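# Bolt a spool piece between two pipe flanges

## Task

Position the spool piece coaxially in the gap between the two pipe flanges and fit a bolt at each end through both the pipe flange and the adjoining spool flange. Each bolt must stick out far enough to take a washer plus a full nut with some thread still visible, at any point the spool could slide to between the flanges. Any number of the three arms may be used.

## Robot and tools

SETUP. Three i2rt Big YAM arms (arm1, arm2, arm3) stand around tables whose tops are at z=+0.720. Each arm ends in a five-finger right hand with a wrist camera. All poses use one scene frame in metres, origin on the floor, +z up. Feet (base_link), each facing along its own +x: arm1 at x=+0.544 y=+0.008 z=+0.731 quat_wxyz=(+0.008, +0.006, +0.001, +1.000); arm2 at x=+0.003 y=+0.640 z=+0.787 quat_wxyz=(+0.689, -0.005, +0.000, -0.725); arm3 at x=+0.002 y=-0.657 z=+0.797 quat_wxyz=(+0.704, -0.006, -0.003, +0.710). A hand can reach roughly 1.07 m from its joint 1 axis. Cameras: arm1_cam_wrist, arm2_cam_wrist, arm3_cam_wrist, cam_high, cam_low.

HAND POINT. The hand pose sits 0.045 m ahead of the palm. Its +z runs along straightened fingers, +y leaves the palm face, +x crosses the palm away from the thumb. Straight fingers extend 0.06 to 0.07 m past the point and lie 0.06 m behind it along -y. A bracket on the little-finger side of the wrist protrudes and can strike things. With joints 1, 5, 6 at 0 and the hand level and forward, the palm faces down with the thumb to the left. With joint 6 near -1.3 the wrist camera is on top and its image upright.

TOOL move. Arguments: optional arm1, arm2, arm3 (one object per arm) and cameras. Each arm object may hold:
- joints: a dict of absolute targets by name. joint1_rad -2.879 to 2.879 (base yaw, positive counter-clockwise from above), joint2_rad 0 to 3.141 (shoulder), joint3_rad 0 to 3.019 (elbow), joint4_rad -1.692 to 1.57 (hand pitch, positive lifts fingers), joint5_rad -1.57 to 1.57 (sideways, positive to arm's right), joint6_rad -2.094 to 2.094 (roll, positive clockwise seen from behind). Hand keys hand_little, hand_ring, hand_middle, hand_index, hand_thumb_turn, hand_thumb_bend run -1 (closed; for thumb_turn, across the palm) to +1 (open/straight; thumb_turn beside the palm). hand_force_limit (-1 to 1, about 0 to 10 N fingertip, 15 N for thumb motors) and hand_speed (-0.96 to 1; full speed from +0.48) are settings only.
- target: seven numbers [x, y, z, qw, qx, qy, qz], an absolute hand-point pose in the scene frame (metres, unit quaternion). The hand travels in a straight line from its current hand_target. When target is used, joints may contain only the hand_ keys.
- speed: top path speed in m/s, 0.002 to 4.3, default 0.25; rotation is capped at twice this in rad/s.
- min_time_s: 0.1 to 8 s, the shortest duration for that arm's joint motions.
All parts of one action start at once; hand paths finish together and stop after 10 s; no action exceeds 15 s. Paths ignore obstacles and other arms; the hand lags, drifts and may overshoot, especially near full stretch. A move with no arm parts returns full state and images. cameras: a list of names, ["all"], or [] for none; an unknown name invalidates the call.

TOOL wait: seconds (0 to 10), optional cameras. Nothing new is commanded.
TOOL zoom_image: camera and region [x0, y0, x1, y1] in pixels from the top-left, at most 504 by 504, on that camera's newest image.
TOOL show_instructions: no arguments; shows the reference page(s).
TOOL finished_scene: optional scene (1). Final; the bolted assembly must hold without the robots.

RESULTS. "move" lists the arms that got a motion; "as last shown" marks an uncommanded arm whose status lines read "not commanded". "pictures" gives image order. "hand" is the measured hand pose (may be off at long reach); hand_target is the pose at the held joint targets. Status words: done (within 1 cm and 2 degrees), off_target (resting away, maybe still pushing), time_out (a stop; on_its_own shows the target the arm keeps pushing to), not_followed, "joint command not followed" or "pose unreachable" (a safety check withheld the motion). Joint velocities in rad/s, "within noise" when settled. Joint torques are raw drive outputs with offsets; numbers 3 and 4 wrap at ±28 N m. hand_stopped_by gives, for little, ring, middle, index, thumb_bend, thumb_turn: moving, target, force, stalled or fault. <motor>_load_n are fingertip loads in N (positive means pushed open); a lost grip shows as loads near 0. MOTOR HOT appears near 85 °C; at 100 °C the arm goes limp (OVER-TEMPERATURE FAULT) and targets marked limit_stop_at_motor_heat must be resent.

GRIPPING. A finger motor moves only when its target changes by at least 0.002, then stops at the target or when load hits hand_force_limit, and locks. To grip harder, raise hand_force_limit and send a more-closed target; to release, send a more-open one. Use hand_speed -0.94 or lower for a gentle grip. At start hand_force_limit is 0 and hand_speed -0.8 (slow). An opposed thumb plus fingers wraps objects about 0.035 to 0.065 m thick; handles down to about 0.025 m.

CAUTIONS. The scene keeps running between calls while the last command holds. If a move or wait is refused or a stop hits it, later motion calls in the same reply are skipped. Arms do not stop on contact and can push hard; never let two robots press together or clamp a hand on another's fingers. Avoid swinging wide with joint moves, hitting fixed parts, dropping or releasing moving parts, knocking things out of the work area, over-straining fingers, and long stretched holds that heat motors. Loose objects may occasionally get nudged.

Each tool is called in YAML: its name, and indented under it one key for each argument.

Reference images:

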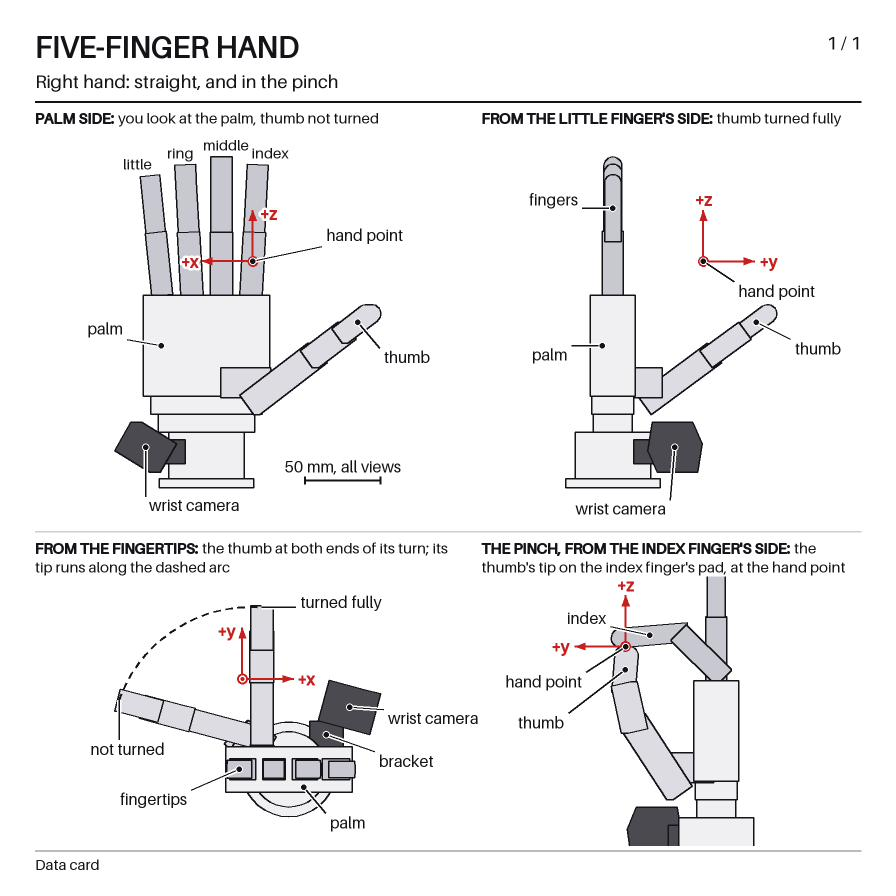

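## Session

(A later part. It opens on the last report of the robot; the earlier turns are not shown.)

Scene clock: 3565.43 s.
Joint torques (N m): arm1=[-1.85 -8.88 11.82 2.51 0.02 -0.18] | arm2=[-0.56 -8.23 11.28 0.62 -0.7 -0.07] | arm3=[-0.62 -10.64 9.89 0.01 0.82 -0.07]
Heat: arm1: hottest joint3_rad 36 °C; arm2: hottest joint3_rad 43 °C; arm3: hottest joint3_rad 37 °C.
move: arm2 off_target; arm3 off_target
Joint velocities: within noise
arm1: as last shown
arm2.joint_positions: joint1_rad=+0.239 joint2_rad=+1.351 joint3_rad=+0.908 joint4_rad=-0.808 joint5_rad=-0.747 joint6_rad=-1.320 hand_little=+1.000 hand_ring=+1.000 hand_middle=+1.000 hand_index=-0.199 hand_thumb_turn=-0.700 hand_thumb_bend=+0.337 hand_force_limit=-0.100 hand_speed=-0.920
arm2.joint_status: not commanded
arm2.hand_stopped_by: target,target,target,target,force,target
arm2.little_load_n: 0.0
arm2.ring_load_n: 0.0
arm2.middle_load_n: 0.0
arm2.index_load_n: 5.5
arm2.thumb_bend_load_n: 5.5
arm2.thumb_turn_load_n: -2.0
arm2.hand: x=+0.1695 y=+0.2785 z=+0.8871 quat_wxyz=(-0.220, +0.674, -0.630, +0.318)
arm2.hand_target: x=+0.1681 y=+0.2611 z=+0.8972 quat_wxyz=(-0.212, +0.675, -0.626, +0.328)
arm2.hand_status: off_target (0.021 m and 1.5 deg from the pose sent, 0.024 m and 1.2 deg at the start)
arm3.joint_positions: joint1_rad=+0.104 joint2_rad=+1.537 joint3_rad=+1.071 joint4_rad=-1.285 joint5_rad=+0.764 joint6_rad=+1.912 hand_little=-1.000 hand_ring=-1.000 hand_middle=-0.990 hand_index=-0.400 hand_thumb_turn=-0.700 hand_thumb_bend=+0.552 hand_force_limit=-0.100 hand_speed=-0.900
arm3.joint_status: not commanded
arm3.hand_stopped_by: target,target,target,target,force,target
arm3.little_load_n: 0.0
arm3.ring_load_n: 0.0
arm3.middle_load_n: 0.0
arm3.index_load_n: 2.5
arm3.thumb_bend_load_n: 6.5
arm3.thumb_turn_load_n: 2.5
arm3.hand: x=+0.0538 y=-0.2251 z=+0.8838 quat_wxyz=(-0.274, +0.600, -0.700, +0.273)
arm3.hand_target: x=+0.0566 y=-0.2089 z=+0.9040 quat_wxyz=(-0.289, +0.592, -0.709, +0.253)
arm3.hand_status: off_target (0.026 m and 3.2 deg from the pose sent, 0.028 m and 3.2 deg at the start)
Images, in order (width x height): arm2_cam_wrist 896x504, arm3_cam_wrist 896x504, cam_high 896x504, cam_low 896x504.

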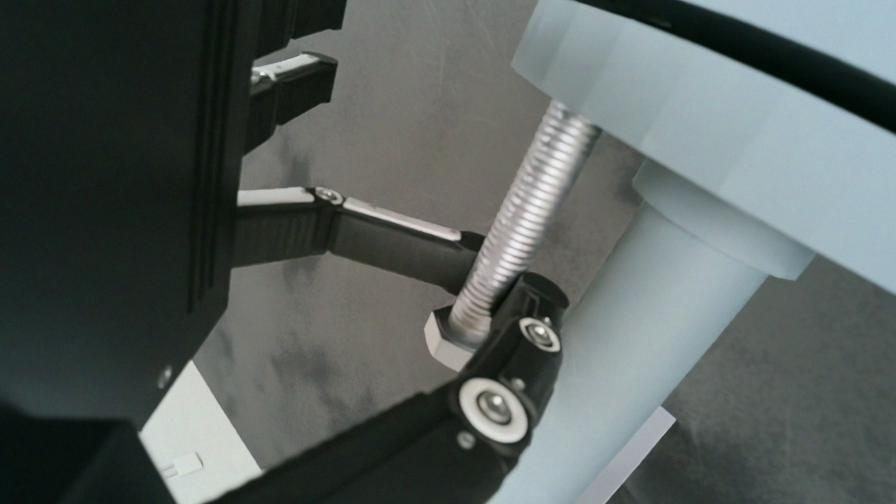

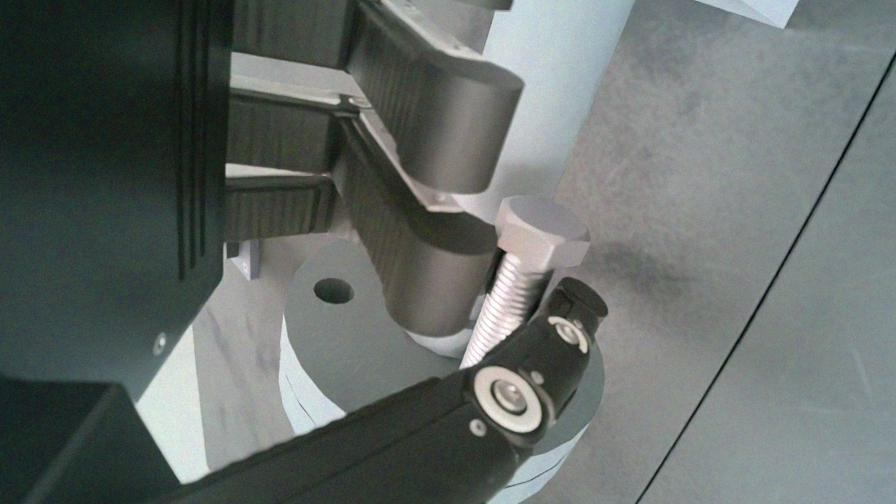

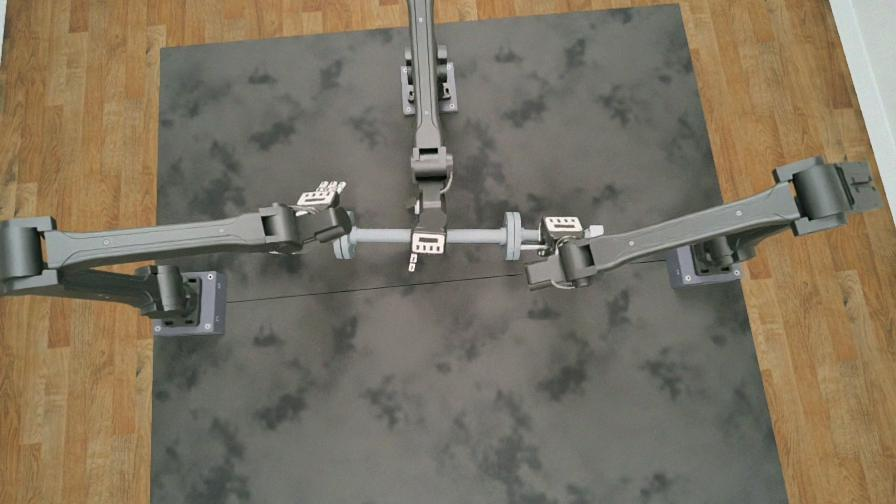

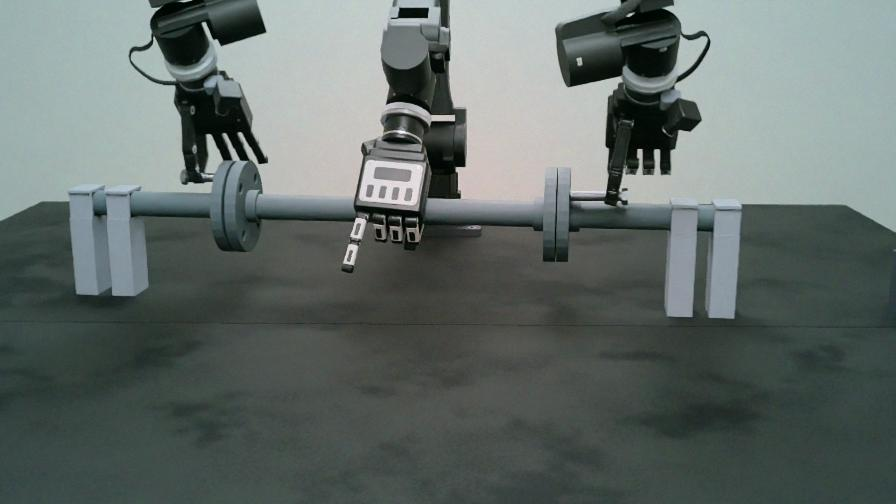

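move:
  arm2: {"target": [0.1677, 0.2550, 0.8968, 0.2125, -0.6748, 0.6263, -0.3278], "speed": 0.1}
  arm3: {"target": [0.0585, -0.2050, 0.9037, 0.2889, -0.5920, 0.7087, -0.2528], "speed": 0.1}
  cameras: ["arm2_cam_wrist", "arm3_cam_wrist", "cam_high", "cam_low"]

zoom_image:
  camera: "cam_high"
  region: [500, 210, 550, 270]

zoom_image:
  camera: "cam_low"
  region: [550, 160, 650, 270]

zoom_image:
  camera: "arm2_cam_wrist"
  region: [420, 60, 680, 380]

zoom_image:
  camera: "cam_low"
  region: [150, 140, 270, 240]

Scene clock: 3670.57 s.
Joint torques (N m): arm1=[-1.67 -9.05 11.82 2.43 0.03 -0.16] | arm2=[-1.14 -7.94 11.03 0.61 -0.64 -0.02] | arm3=[-0.85 -9.11 10.56 -0.08 0.8 -0.05]
Heat: arm1: hottest joint3_rad 36 °C; arm2: hottest joint3_rad 43 °C; arm3: hottest joint3_rad 35 °C.
move: arm2 off_target; arm3 off_target
Joint velocities: within noise
arm1: as last shown
arm1.little_load_n: -0.5
arm2.joint_positions: joint1_rad=+0.234 joint2_rad=+1.365 joint3_rad=+0.924 joint4_rad=-0.812 joint5_rad=-0.749 joint6_rad=-1.326 hand_little=+1.000 hand_ring=+1.000 hand_middle=+1.000 hand_index=-0.199 hand_thumb_turn=-0.700 hand_thumb_bend=+0.337 hand_force_limit=-0.100 hand_speed=-0.920
arm2.joint_status: not commanded
arm2.hand_stopped_by: target,target,target,target,force,target
arm2.little_load_n: 0.0
arm2.ring_load_n: 0.0
arm2.middle_load_n: 0.0
arm2.index_load_n: 5.5
arm2.thumb_bend_load_n: 5.5
arm2.thumb_turn_load_n: -2.0
arm2.hand: x=+0.1690 y=+0.2726 z=+0.8875 quat_wxyz=(-0.220, +0.674, -0.629, +0.319)
arm2.hand_target: x=+0.1674 y=+0.2556 z=+0.8969 quat_wxyz=(-0.212, +0.675, -0.626, +0.328)
arm2.hand_status: off_target (0.020 m and 1.4 deg from the pose sent, 0.025 m and 1.5 deg at the start)
arm3.joint_positions: joint1_rad=+0.099 joint2_rad=+1.537 joint3_rad=+1.071 joint4_rad=-1.280 joint5_rad=+0.764 joint6_rad=+1.904 hand_little=-1.000 hand_ring=-1.000 hand_middle=-0.990 hand_index=-0.400 hand_thumb_turn=-0.700 hand_thumb_bend=+0.552 hand_force_limit=-0.100 hand_speed=-0.900
arm3.joint_status: not commanded
arm3.hand_stopped_by: target,target,target,target,force,target
arm3.little_load_n: 0.0
arm3.ring_load_n: 0.0
arm3.middle_load_n: 0.0
arm3.index_load_n: 2.5
arm3.thumb_bend_load_n: 6.5
arm3.thumb_turn_load_n: 2.5
arm3.hand: x=+0.0558 y=-0.2246 z=+0.8839 quat_wxyz=(-0.273, +0.600, -0.700, +0.273)
arm3.hand_target: x=+0.0586 y=-0.2060 z=+0.9040 quat_wxyz=(-0.289, +0.592, -0.709, +0.253)
arm3.hand_status: off_target (0.028 m and 3.2 deg from the pose sent, 0.029 m and 3.2 deg at the start)
Images, in order (width x height): arm2_cam_wrist 896x504, arm3_cam_wrist 896x504, cam_high 896x504, cam_low 896x504.

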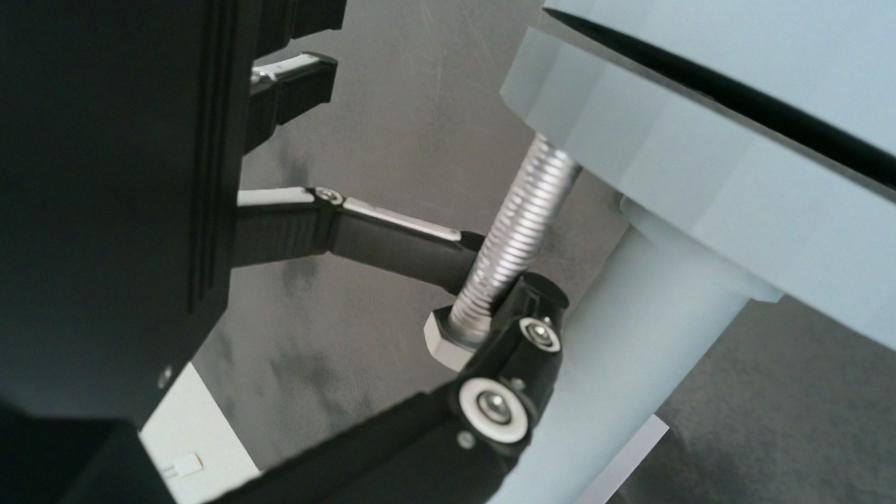

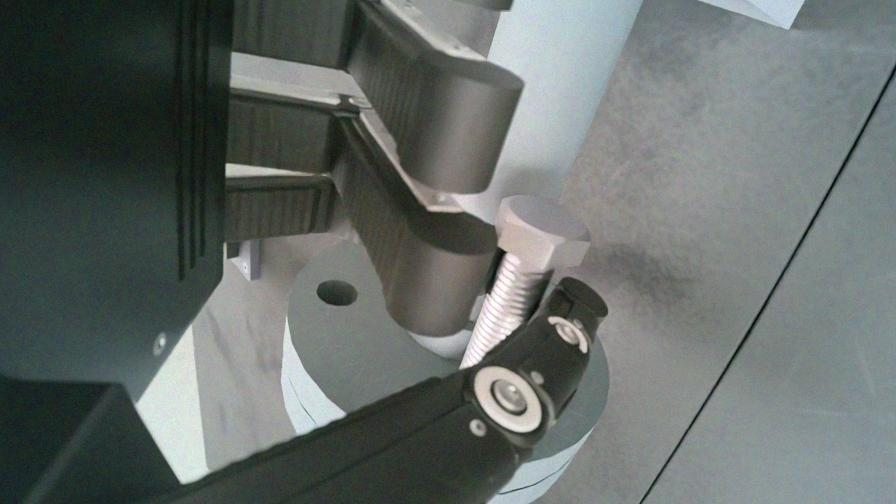

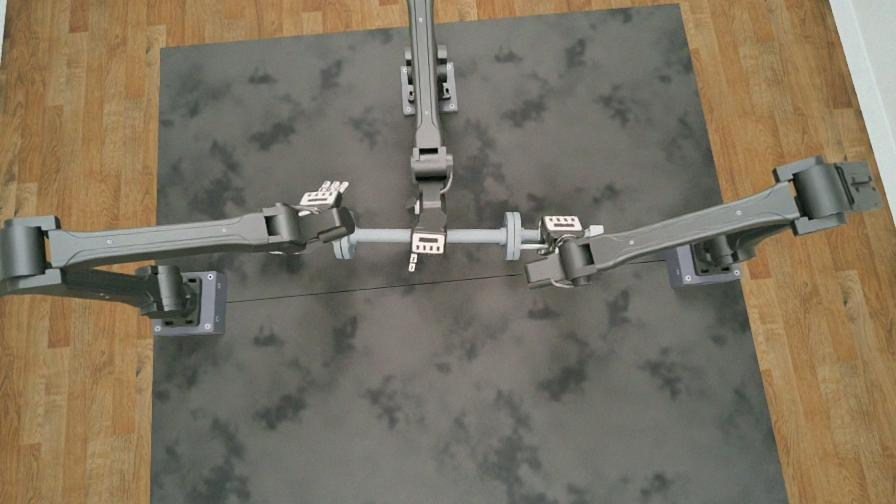

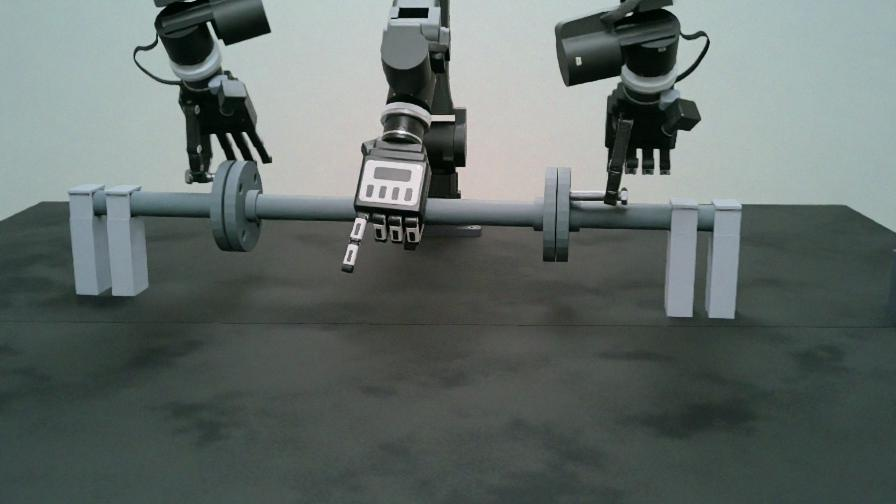

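Scaled by 8.400 from the camera's image (finer frame: 1280x720).

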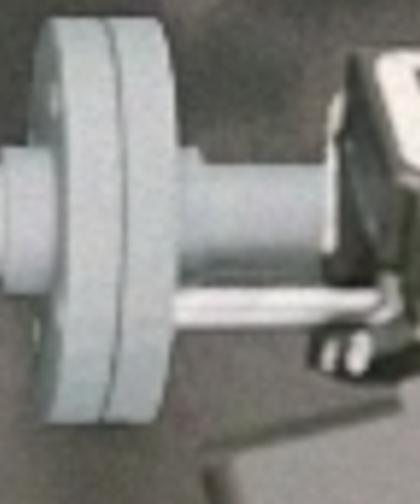

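Scaled by 4.582 from the camera's image (finer frame: 1280x720).

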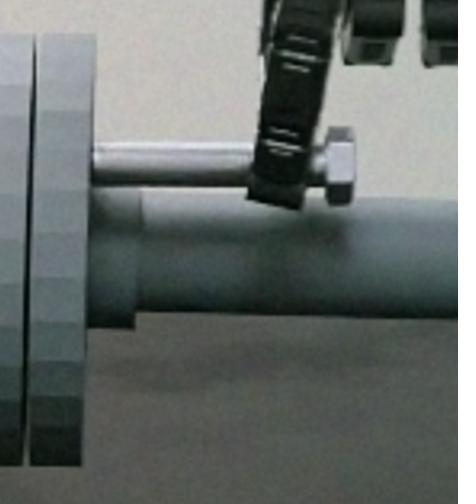

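Scaled by 1.575 from the camera's image (finer frame: 1280x720).

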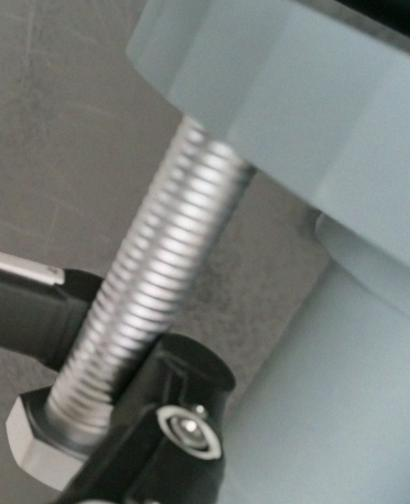

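Scaled by 4.200 from the camera's image (finer frame: 1280x720).

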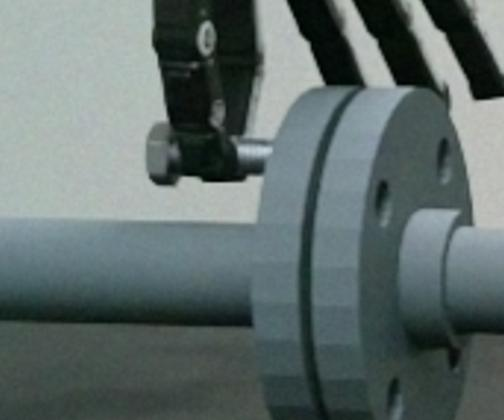

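move:
  arm2: {"target": [0.1669, 0.2480, 0.8965, 0.2125, -0.6748, 0.6263, -0.3278], "speed": 0.08}
  arm3: {"target": [0.0588, -0.1990, 0.9037, 0.2889, -0.5920, 0.7087, -0.2528], "speed": 0.08}
  cameras: ["arm2_cam_wrist", "arm3_cam_wrist", "cam_high", "cam_low"]

zoom_image:
  camera: "cam_high"
  region: [500, 210, 550, 270]

zoom_image:
  camera: "cam_low"
  region: [550, 160, 650, 270]

zoom_image:
  camera: "arm2_cam_wrist"
  region: [420, 60, 680, 380]

zoom_image:
  camera: "cam_low"
  region: [150, 140, 270, 240]

Scene clock: 3683.93 s.
Joint torques (N m): arm1=[-1.67 -9.47 11.73 2.35 0.05 -0.18] | arm2=[-1.03 -9 10.96 0.57 -0.68 -0.02] | arm3=[-0.73 -8.53 11.54 -0.03 0.84 -0.06]
Heat: arm1: hottest joint3_rad 36 °C; arm2: hottest joint3_rad 43 °C; arm3: hottest joint3_rad 35 °C.
move: arm2 off_target; arm3 off_target
Joint velocities: within noise
arm1: as last shown
arm1.little_load_n: 0.0
arm2.joint_positions: joint1_rad=+0.230 joint2_rad=+1.384 joint3_rad=+0.941 joint4_rad=-0.812 joint5_rad=-0.750 joint6_rad=-1.333 hand_little=+1.000 hand_ring=+1.000 hand_middle=+1.000 hand_index=-0.199 hand_thumb_turn=-0.700 hand_thumb_bend=+0.337 hand_force_limit=-0.100 hand_speed=-0.920
arm2.joint_status: not commanded
arm2.hand_stopped_by: target,target,target,target,force,target
arm2.little_load_n: 0.0
arm2.ring_load_n: 0.0
arm2.middle_load_n: 0.0
arm2.index_load_n: 6.0
arm2.thumb_bend_load_n: 5.0
arm2.thumb_turn_load_n: -1.5
arm2.hand: x=+0.1686 y=+0.2651 z=+0.8871 quat_wxyz=(-0.219, +0.674, -0.629, +0.319)
arm2.hand_target: x=+0.1667 y=+0.2486 z=+0.8965 quat_wxyz=(-0.212, +0.675, -0.626, +0.328)
arm2.hand_status: off_target (0.020 m and 1.3 deg from the pose sent, 0.026 m and 1.4 deg at the start)
arm3.joint_positions: joint1_rad=+0.097 joint2_rad=+1.537 joint3_rad=+1.071 joint4_rad=-1.280 joint5_rad=+0.764 joint6_rad=+1.901 hand_little=-1.000 hand_ring=-1.000 hand_middle=-0.990 hand_index=-0.400 hand_thumb_turn=-0.700 hand_thumb_bend=+0.552 hand_force_limit=-0.100 hand_speed=-0.900
arm3.joint_status: not commanded
arm3.hand_stopped_by: target,target,target,target,force,target
arm3.little_load_n: 0.0
arm3.ring_load_n: 0.0
arm3.middle_load_n: 0.0
arm3.index_load_n: 2.5
arm3.thumb_bend_load_n: 6.5
arm3.thumb_turn_load_n: 2.0
arm3.hand: x=+0.0563 y=-0.2249 z=+0.8838 quat_wxyz=(-0.273, +0.601, -0.700, +0.274)
arm3.hand_target: x=+0.0588 y=-0.2005 z=+0.9043 quat_wxyz=(-0.289, +0.592, -0.709, +0.253)
arm3.hand_status: off_target (0.033 m and 3.4 deg from the pose sent, 0.032 m and 3.2 deg at the start)
Images, in order (width x height): arm2_cam_wrist 896x504, arm3_cam_wrist 896x504, cam_high 896x504, cam_low 896x504.

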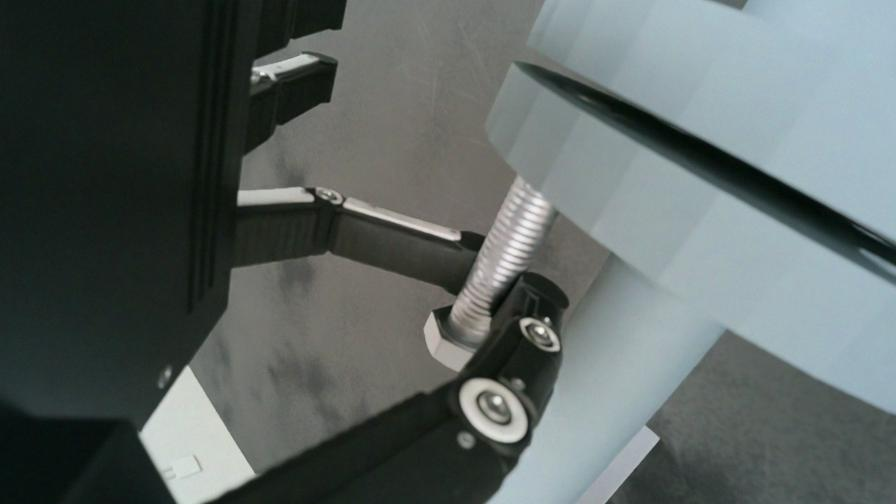

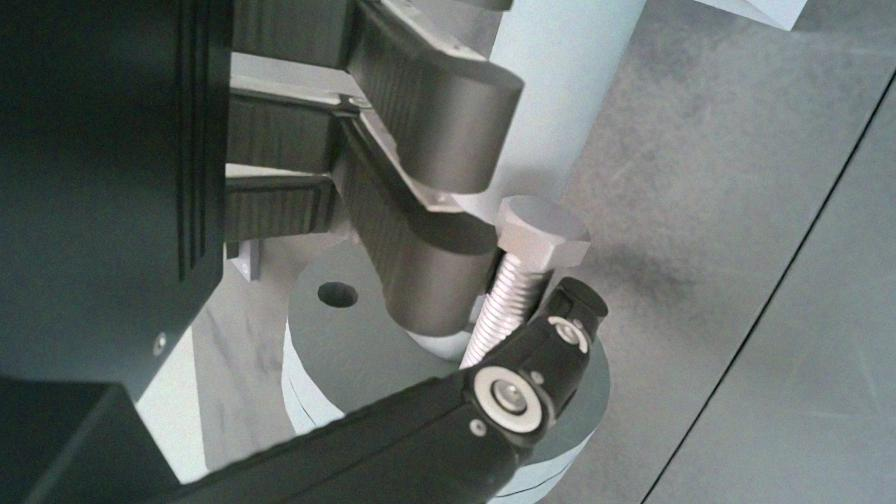

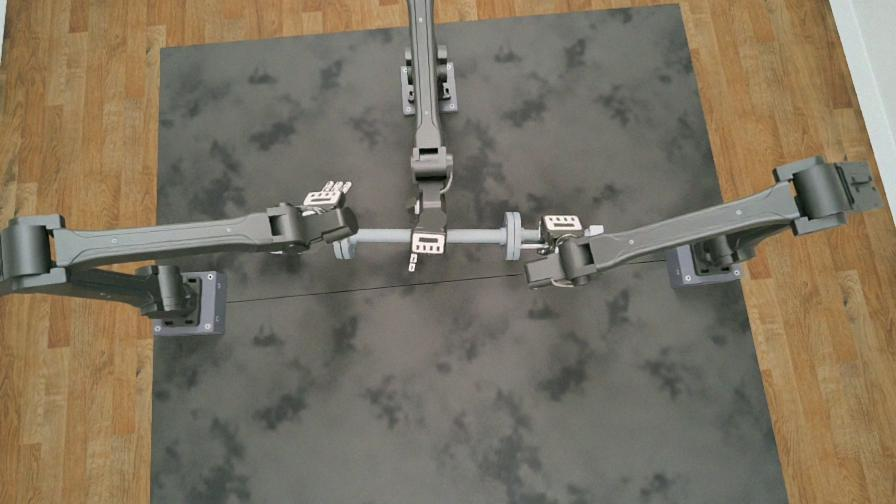

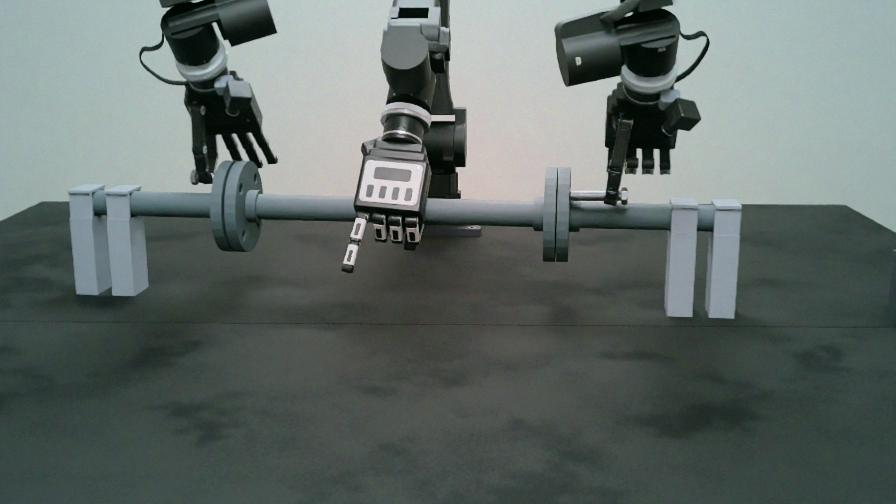

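Scaled by 8.400 from the camera's image (finer frame: 1280x720).

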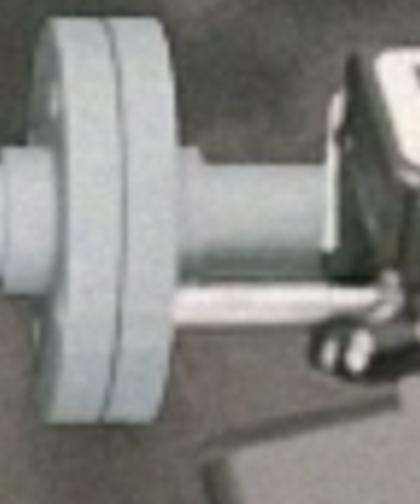

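Scaled by 4.582 from the camera's image (finer frame: 1280x720).

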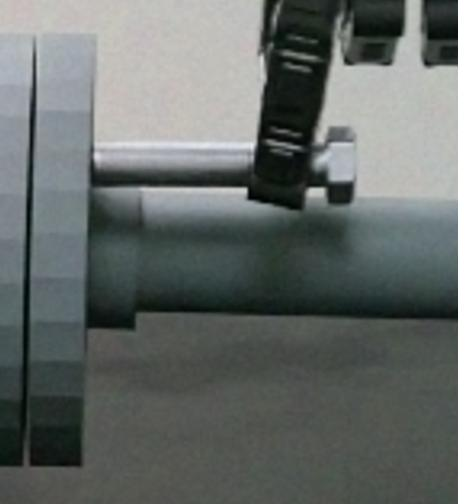

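Scaled by 1.575 from the camera's image (finer frame: 1280x720).

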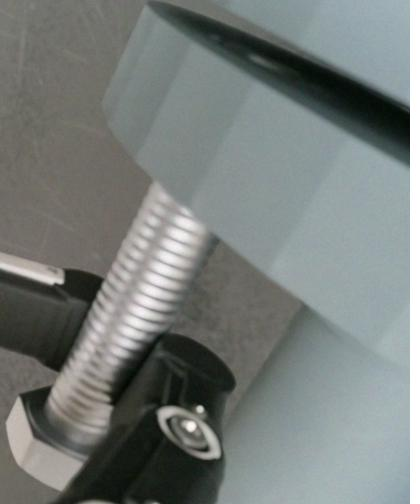

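Scaled by 4.200 from the camera's image (finer frame: 1280x720).

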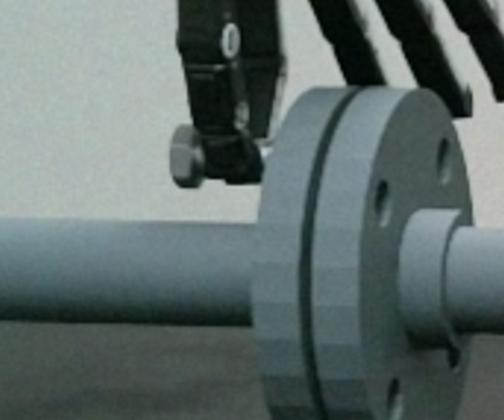

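move:
  arm2: {"target": [0.1647, 0.2430, 0.8960, 0.2125, -0.6748, 0.6263, -0.3278], "speed": 0.08}
  arm3: {"target": [0.0590, -0.1950, 0.9042, 0.2889, -0.5920, 0.7087, -0.2528], "speed": 0.1}
  cameras: ["arm2_cam_wrist", "arm3_cam_wrist", "cam_high", "cam_low"]

zoom_image:
  camera: "cam_high"
  region: [500, 210, 550, 270]

zoom_image:
  camera: "cam_low"
  region: [550, 160, 650, 270]

zoom_image:
  camera: "arm2_cam_wrist"
  region: [420, 60, 680, 380]

zoom_image:
  camera: "cam_low"
  region: [150, 140, 270, 240]

Scene clock: 3707.67 s.
Joint torques (N m): arm1=[-1.85 -9.29 11.78 2.39 0.05 -0.2] | arm2=[-1.03 -8.94 11 0.44 -0.64 -0.03] | arm3=[-0.79 -8 11.56 -0.09 0.79 -0.04]
Heat: arm1: hottest joint3_rad 36 °C; arm2: hottest joint3_rad 43 °C; arm3: hottest joint3_rad 36 °C.
move: arm2 off_target; arm3 off_target
Joint velocities: within noise
arm1: as last shown
arm1.index_load_n: 8.5
arm2.joint_positions: joint1_rad=+0.225 joint2_rad=+1.397 joint3_rad=+0.953 joint4_rad=-0.818 joint5_rad=-0.754 joint6_rad=-1.341 hand_little=+1.000 hand_ring=+1.000 hand_middle=+1.000 hand_index=-0.199 hand_thumb_turn=-0.700 hand_thumb_bend=+0.337 hand_force_limit=-0.100 hand_speed=-0.920
arm2.joint_status: not commanded
arm2.hand_stopped_by: target,target,target,target,force,target
arm2.little_load_n: 0.0
arm2.ring_load_n: 0.0
arm2.middle_load_n: 0.0
arm2.index_load_n: 6.0
arm2.thumb_bend_load_n: 5.0
arm2.thumb_turn_load_n: -2.5
arm2.hand: x=+0.1676 y=+0.2608 z=+0.8870 quat_wxyz=(-0.220, +0.675, -0.628, +0.319)
arm2.hand_target: x=+0.1645 y=+0.2436 z=+0.8961 quat_wxyz=(-0.212, +0.675, -0.626, +0.328)
arm2.hand_status: off_target (0.020 m and 1.3 deg from the pose sent, 0.024 m and 1.2 deg at the start)
arm3.joint_positions: joint1_rad=+0.095 joint2_rad=+1.543 joint3_rad=+1.084 joint4_rad=-1.280 joint5_rad=+0.765 joint6_rad=+1.899 hand_little=-1.000 hand_ring=-1.000 hand_middle=-0.990 hand_index=-0.400 hand_thumb_turn=-0.700 hand_thumb_bend=+0.552 hand_force_limit=-0.100 hand_speed=-0.900
arm3.joint_status: not commanded
arm3.hand_stopped_by: target,target,target,target,force,target
arm3.little_load_n: 0.0
arm3.ring_load_n: 0.0
arm3.middle_load_n: 0.0
arm3.index_load_n: 2.0
arm3.thumb_bend_load_n: 5.5
arm3.thumb_turn_load_n: 1.5
arm3.hand: x=+0.0566 y=-0.2196 z=+0.8859 quat_wxyz=(-0.274, +0.600, -0.701, +0.272)
arm3.hand_target: x=+0.0590 y=-0.1963 z=+0.9048 quat_wxyz=(-0.289, +0.592, -0.709, +0.253)
arm3.hand_status: off_target (0.031 m and 3.0 deg from the pose sent, 0.036 m and 3.4 deg at the start)
Images, in order (width x height): arm2_cam_wrist 896x504, arm3_cam_wrist 896x504, cam_high 896x504, cam_low 896x504.

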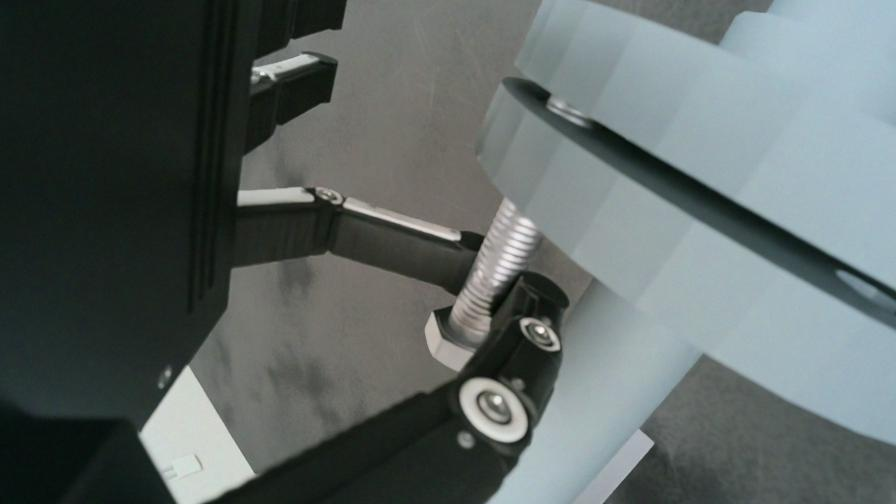

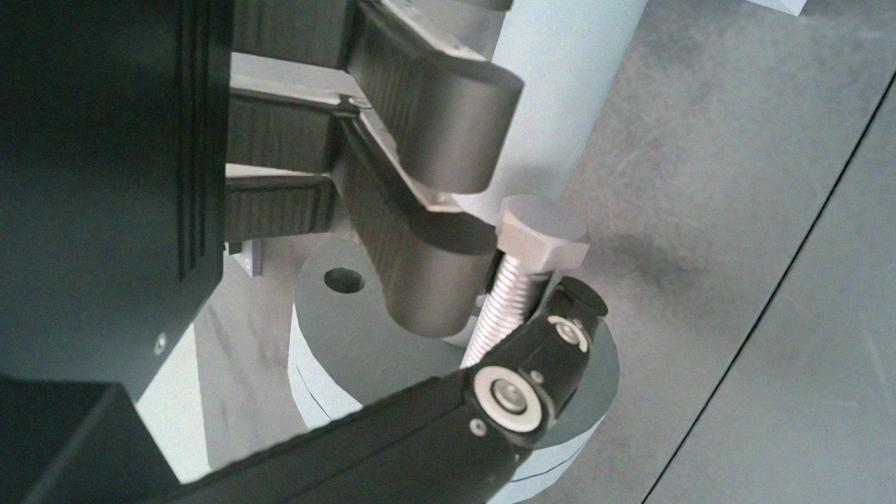

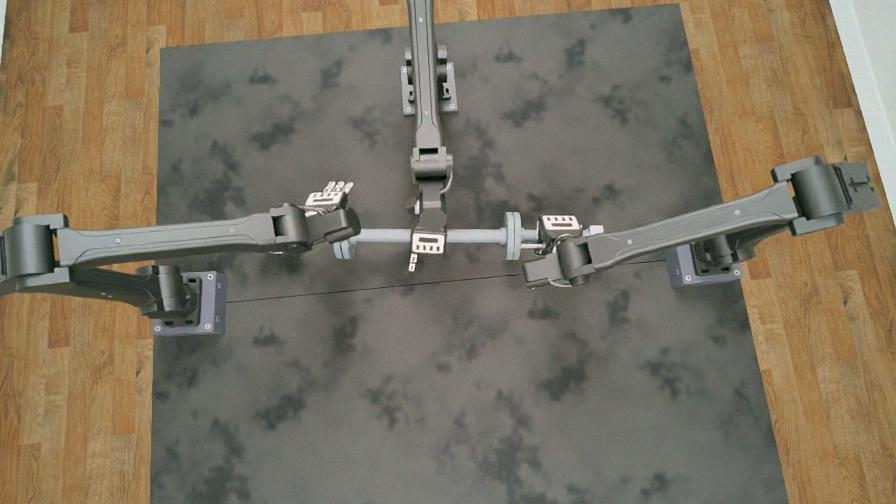

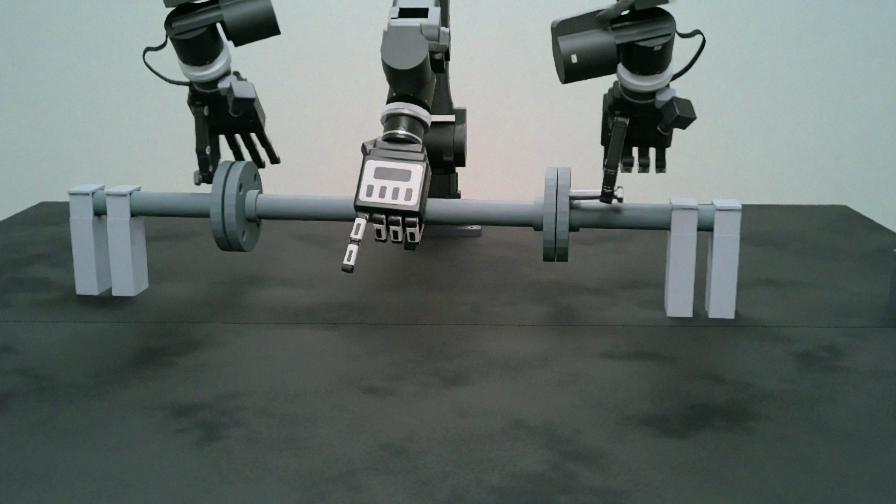

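Scaled by 8.400 from the camera's image (finer frame: 1280x720).

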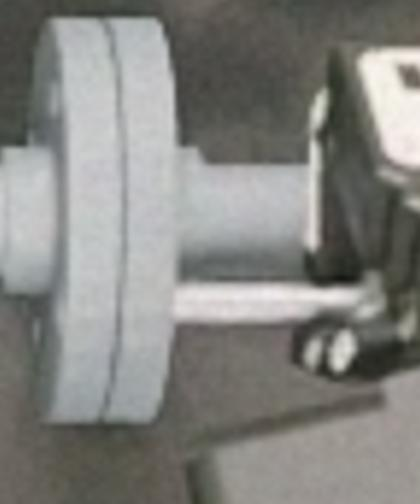

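Scaled by 4.582 from the camera's image (finer frame: 1280x720).

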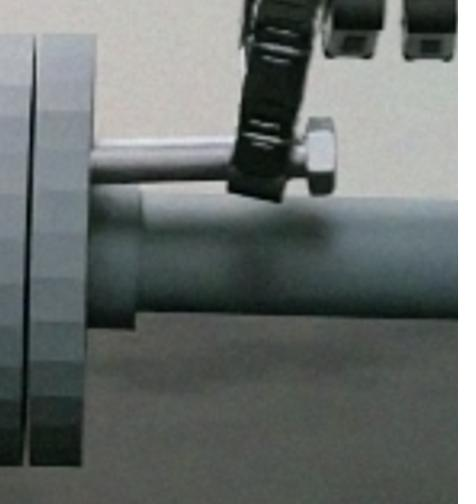

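Scaled by 1.575 from the camera's image (finer frame: 1280x720).

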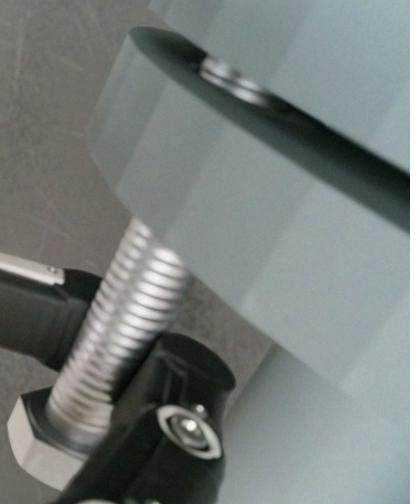

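Scaled by 4.200 from the camera's image (finer frame: 1280x720).

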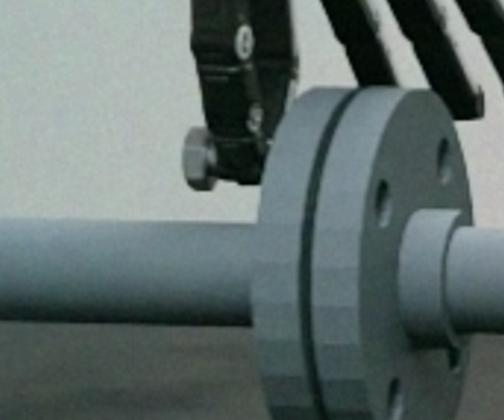

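move:
  arm2: {"target": [0.1640, 0.2390, 0.8957, 0.2125, -0.6748, 0.6263, -0.3278], "speed": 0.08}
  arm3: {"target": [0.0593, -0.1925, 0.9015, 0.2889, -0.5920, 0.7087, -0.2528], "speed": 0.08}
  cameras: ["arm2_cam_wrist", "arm3_cam_wrist", "cam_high", "cam_low"]

zoom_image:
  camera: "cam_low"
  region: [550, 160, 650, 270]

zoom_image:
  camera: "arm2_cam_wrist"
  region: [420, 60, 680, 380]

zoom_image:
  camera: "cam_high"
  region: [500, 210, 550, 270]

Scene clock: 3723.53 s.
Joint torques (N m): arm1=[-2.32 -8.64 11.73 2.17 0.05 -0.14] | arm2=[-1.61 -8.35 11.22 0.61 -0.61 -0.1] | arm3=[-0.67 -7.82 11.45 0.03 0.76 -0.06]
Heat: arm1: hottest joint3_rad 36 °C; arm2: hottest joint3_rad 43 °C; arm3: hottest joint3_rad 36 °C.
move: arm2 off_target; arm3 off_target
Joint velocities: within noise
arm1: as last shown
arm1.index_load_n: 9.0
arm2.joint_positions: joint1_rad=+0.223 joint2_rad=+1.406 joint3_rad=+0.961 joint4_rad=-0.825 joint5_rad=-0.756 joint6_rad=-1.343 hand_little=+1.000 hand_ring=+1.000 hand_middle=+1.000 hand_index=-0.199 hand_thumb_turn=-0.700 hand_thumb_bend=+0.337 hand_force_limit=-0.100 hand_speed=-0.920
arm2.joint_status: not commanded
arm2.hand_stopped_by: target,target,target,target,force,target
arm2.little_load_n: 0.0
arm2.ring_load_n: 0.0
arm2.middle_load_n: 0.0
arm2.index_load_n: 6.0
arm2.thumb_bend_load_n: 5.0
arm2.thumb_turn_load_n: -2.0
arm2.hand: x=+0.1675 y=+0.2595 z=+0.8861 quat_wxyz=(-0.223, +0.674, -0.629, +0.317)
arm2.hand_target: x=+0.1637 y=+0.2398 z=+0.8959 quat_wxyz=(-0.212, +0.675, -0.626, +0.328)
arm2.hand_status: off_target (0.023 m and 1.8 deg from the pose sent, 0.024 m and 1.3 deg at the start)
arm3.joint_positions: joint1_rad=+0.094 joint2_rad=+1.552 joint3_rad=+1.088 joint4_rad=-1.275 joint5_rad=+0.765 joint6_rad=+1.898 hand_little=-1.000 hand_ring=-1.000 hand_middle=-0.990 hand_index=-0.400 hand_thumb_turn=-0.700 hand_thumb_bend=+0.552 hand_force_limit=-0.100 hand_speed=-0.900
arm3.joint_status: not commanded
arm3.hand_stopped_by: target,target,target,target,force,target
arm3.little_load_n: 0.0
arm3.ring_load_n: 0.0
arm3.middle_load_n: 0.0
arm3.index_load_n: 2.0
arm3.thumb_bend_load_n: 5.5
arm3.thumb_turn_load_n: 1.5
arm3.hand: x=+0.0569 y=-0.2171 z=+0.8839 quat_wxyz=(-0.274, +0.600, -0.701, +0.272)
arm3.hand_target: x=+0.0593 y=-0.1938 z=+0.9020 quat_wxyz=(-0.289, +0.592, -0.709, +0.253)
arm3.hand_status: off_target (0.030 m and 3.0 deg from the pose sent, 0.031 m and 3.1 deg at the start)
Images, in order (width x height): arm2_cam_wrist 896x504, arm3_cam_wrist 896x504, cam_high 896x504, cam_low 896x504.

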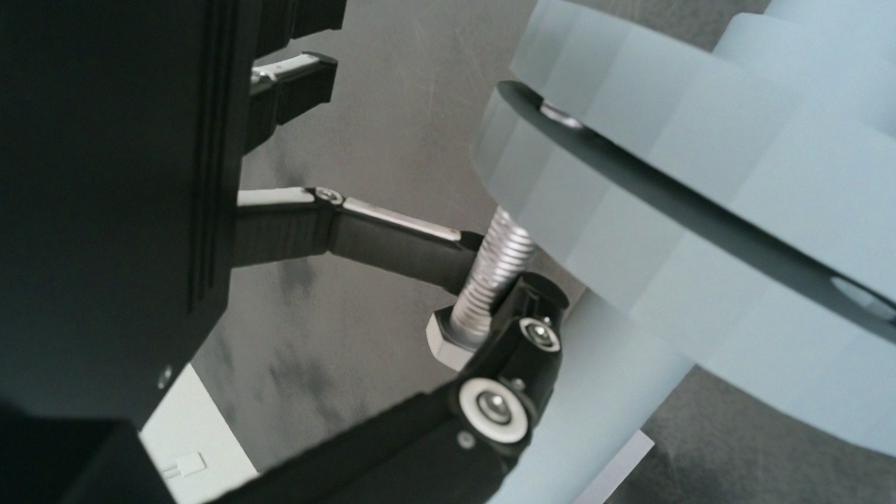

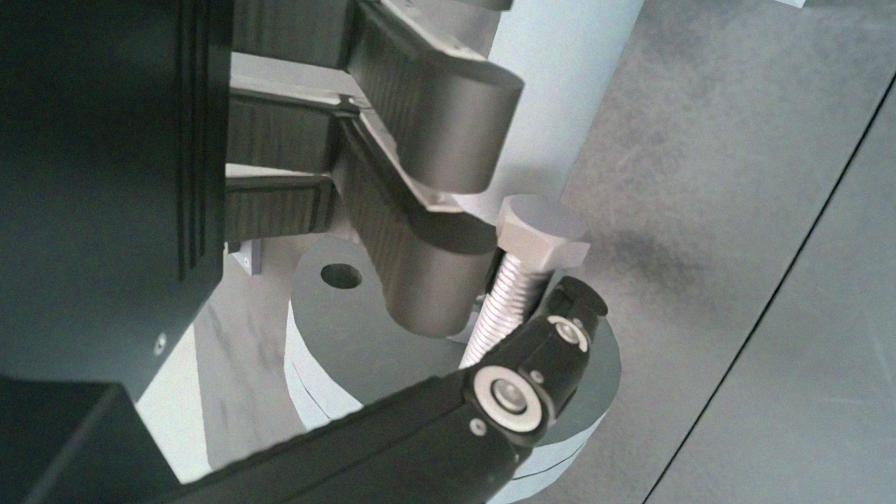

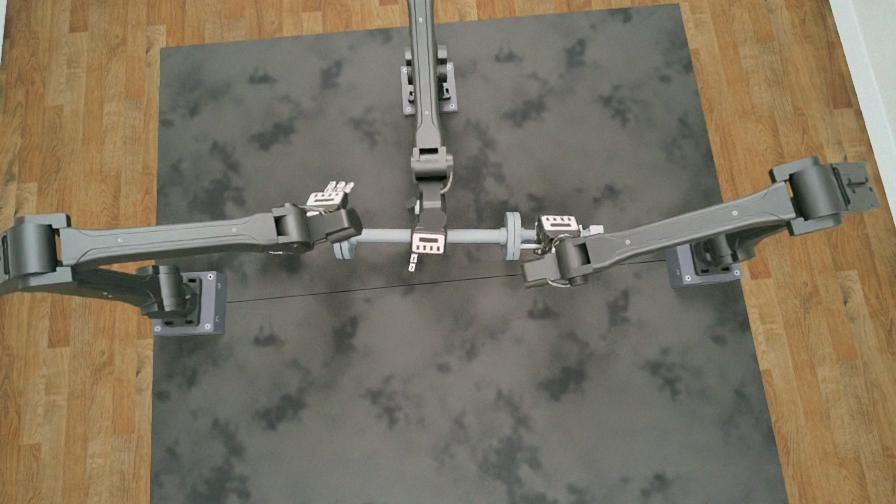

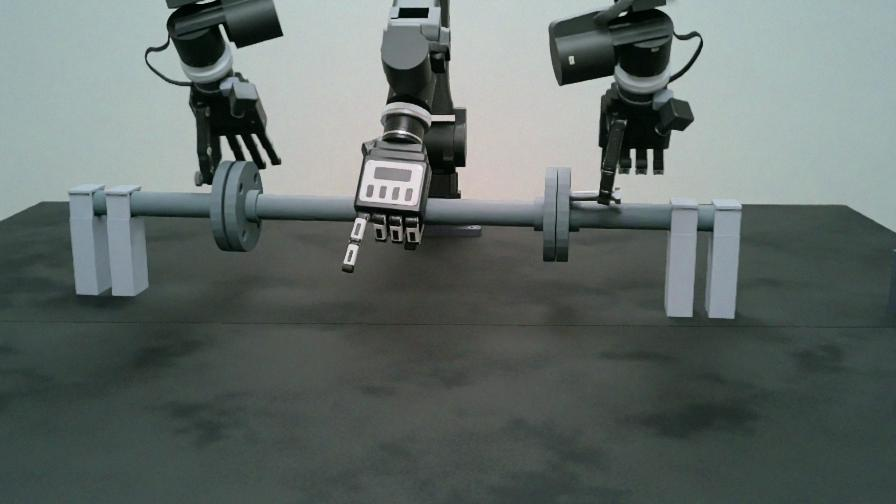

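Scaled by 4.582 from the camera's image (finer frame: 1280x720).

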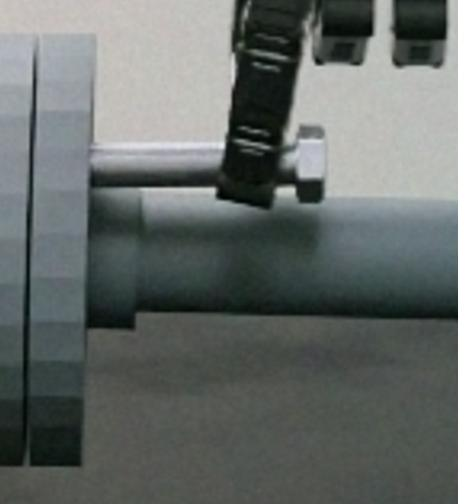

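Scaled by 1.575 from the camera's image (finer frame: 1280x720).

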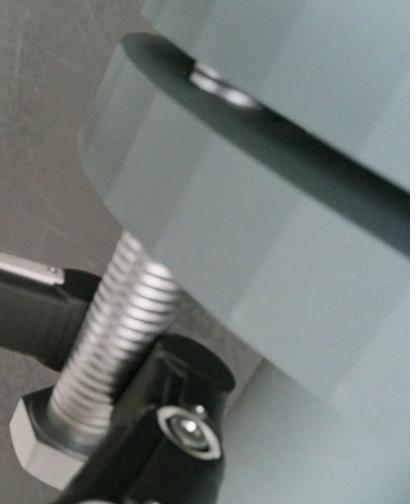

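Scaled by 8.400 from the camera's image (finer frame: 1280x720).

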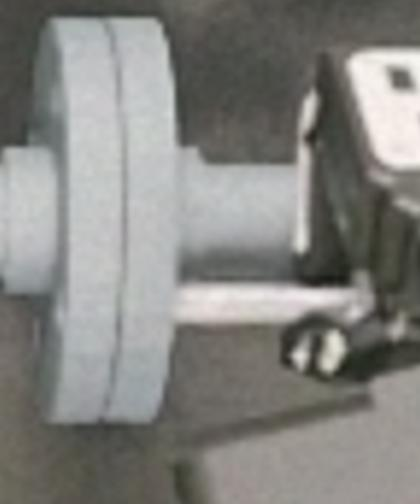

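zoom_image:
  camera: "arm2_cam_wrist"
  region: [480, 60, 640, 180]

zoom_image:
  camera: "cam_low"
  region: [200, 150, 270, 260]

zoom_image:
  camera: "cam_high"
  region: [320, 200, 370, 270]

Scaled by 3.150 from the camera's image (finer frame: 1280x720).

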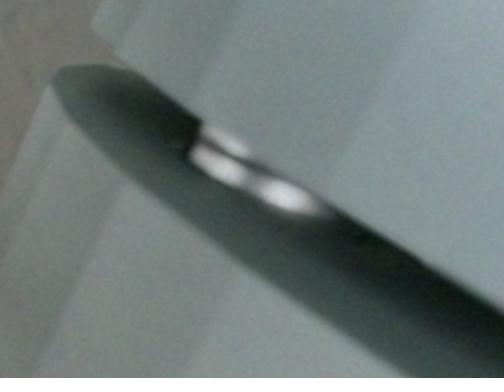

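Scaled by 4.582 from the camera's image (finer frame: 1280x720).

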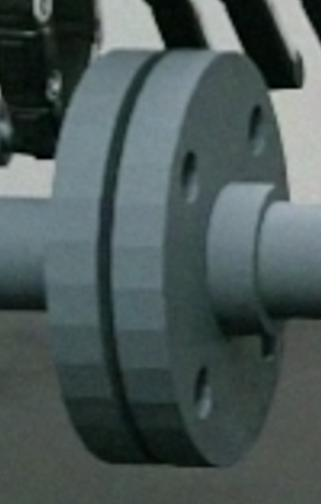

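Scaled by 7.200 from the camera's image (finer frame: 1280x720).

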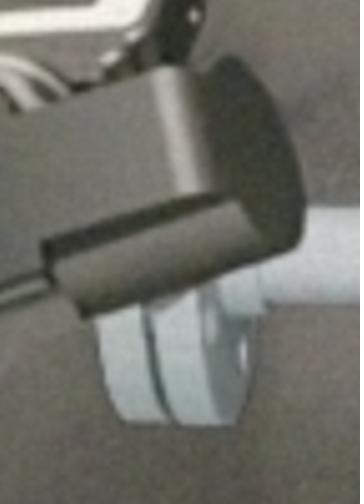

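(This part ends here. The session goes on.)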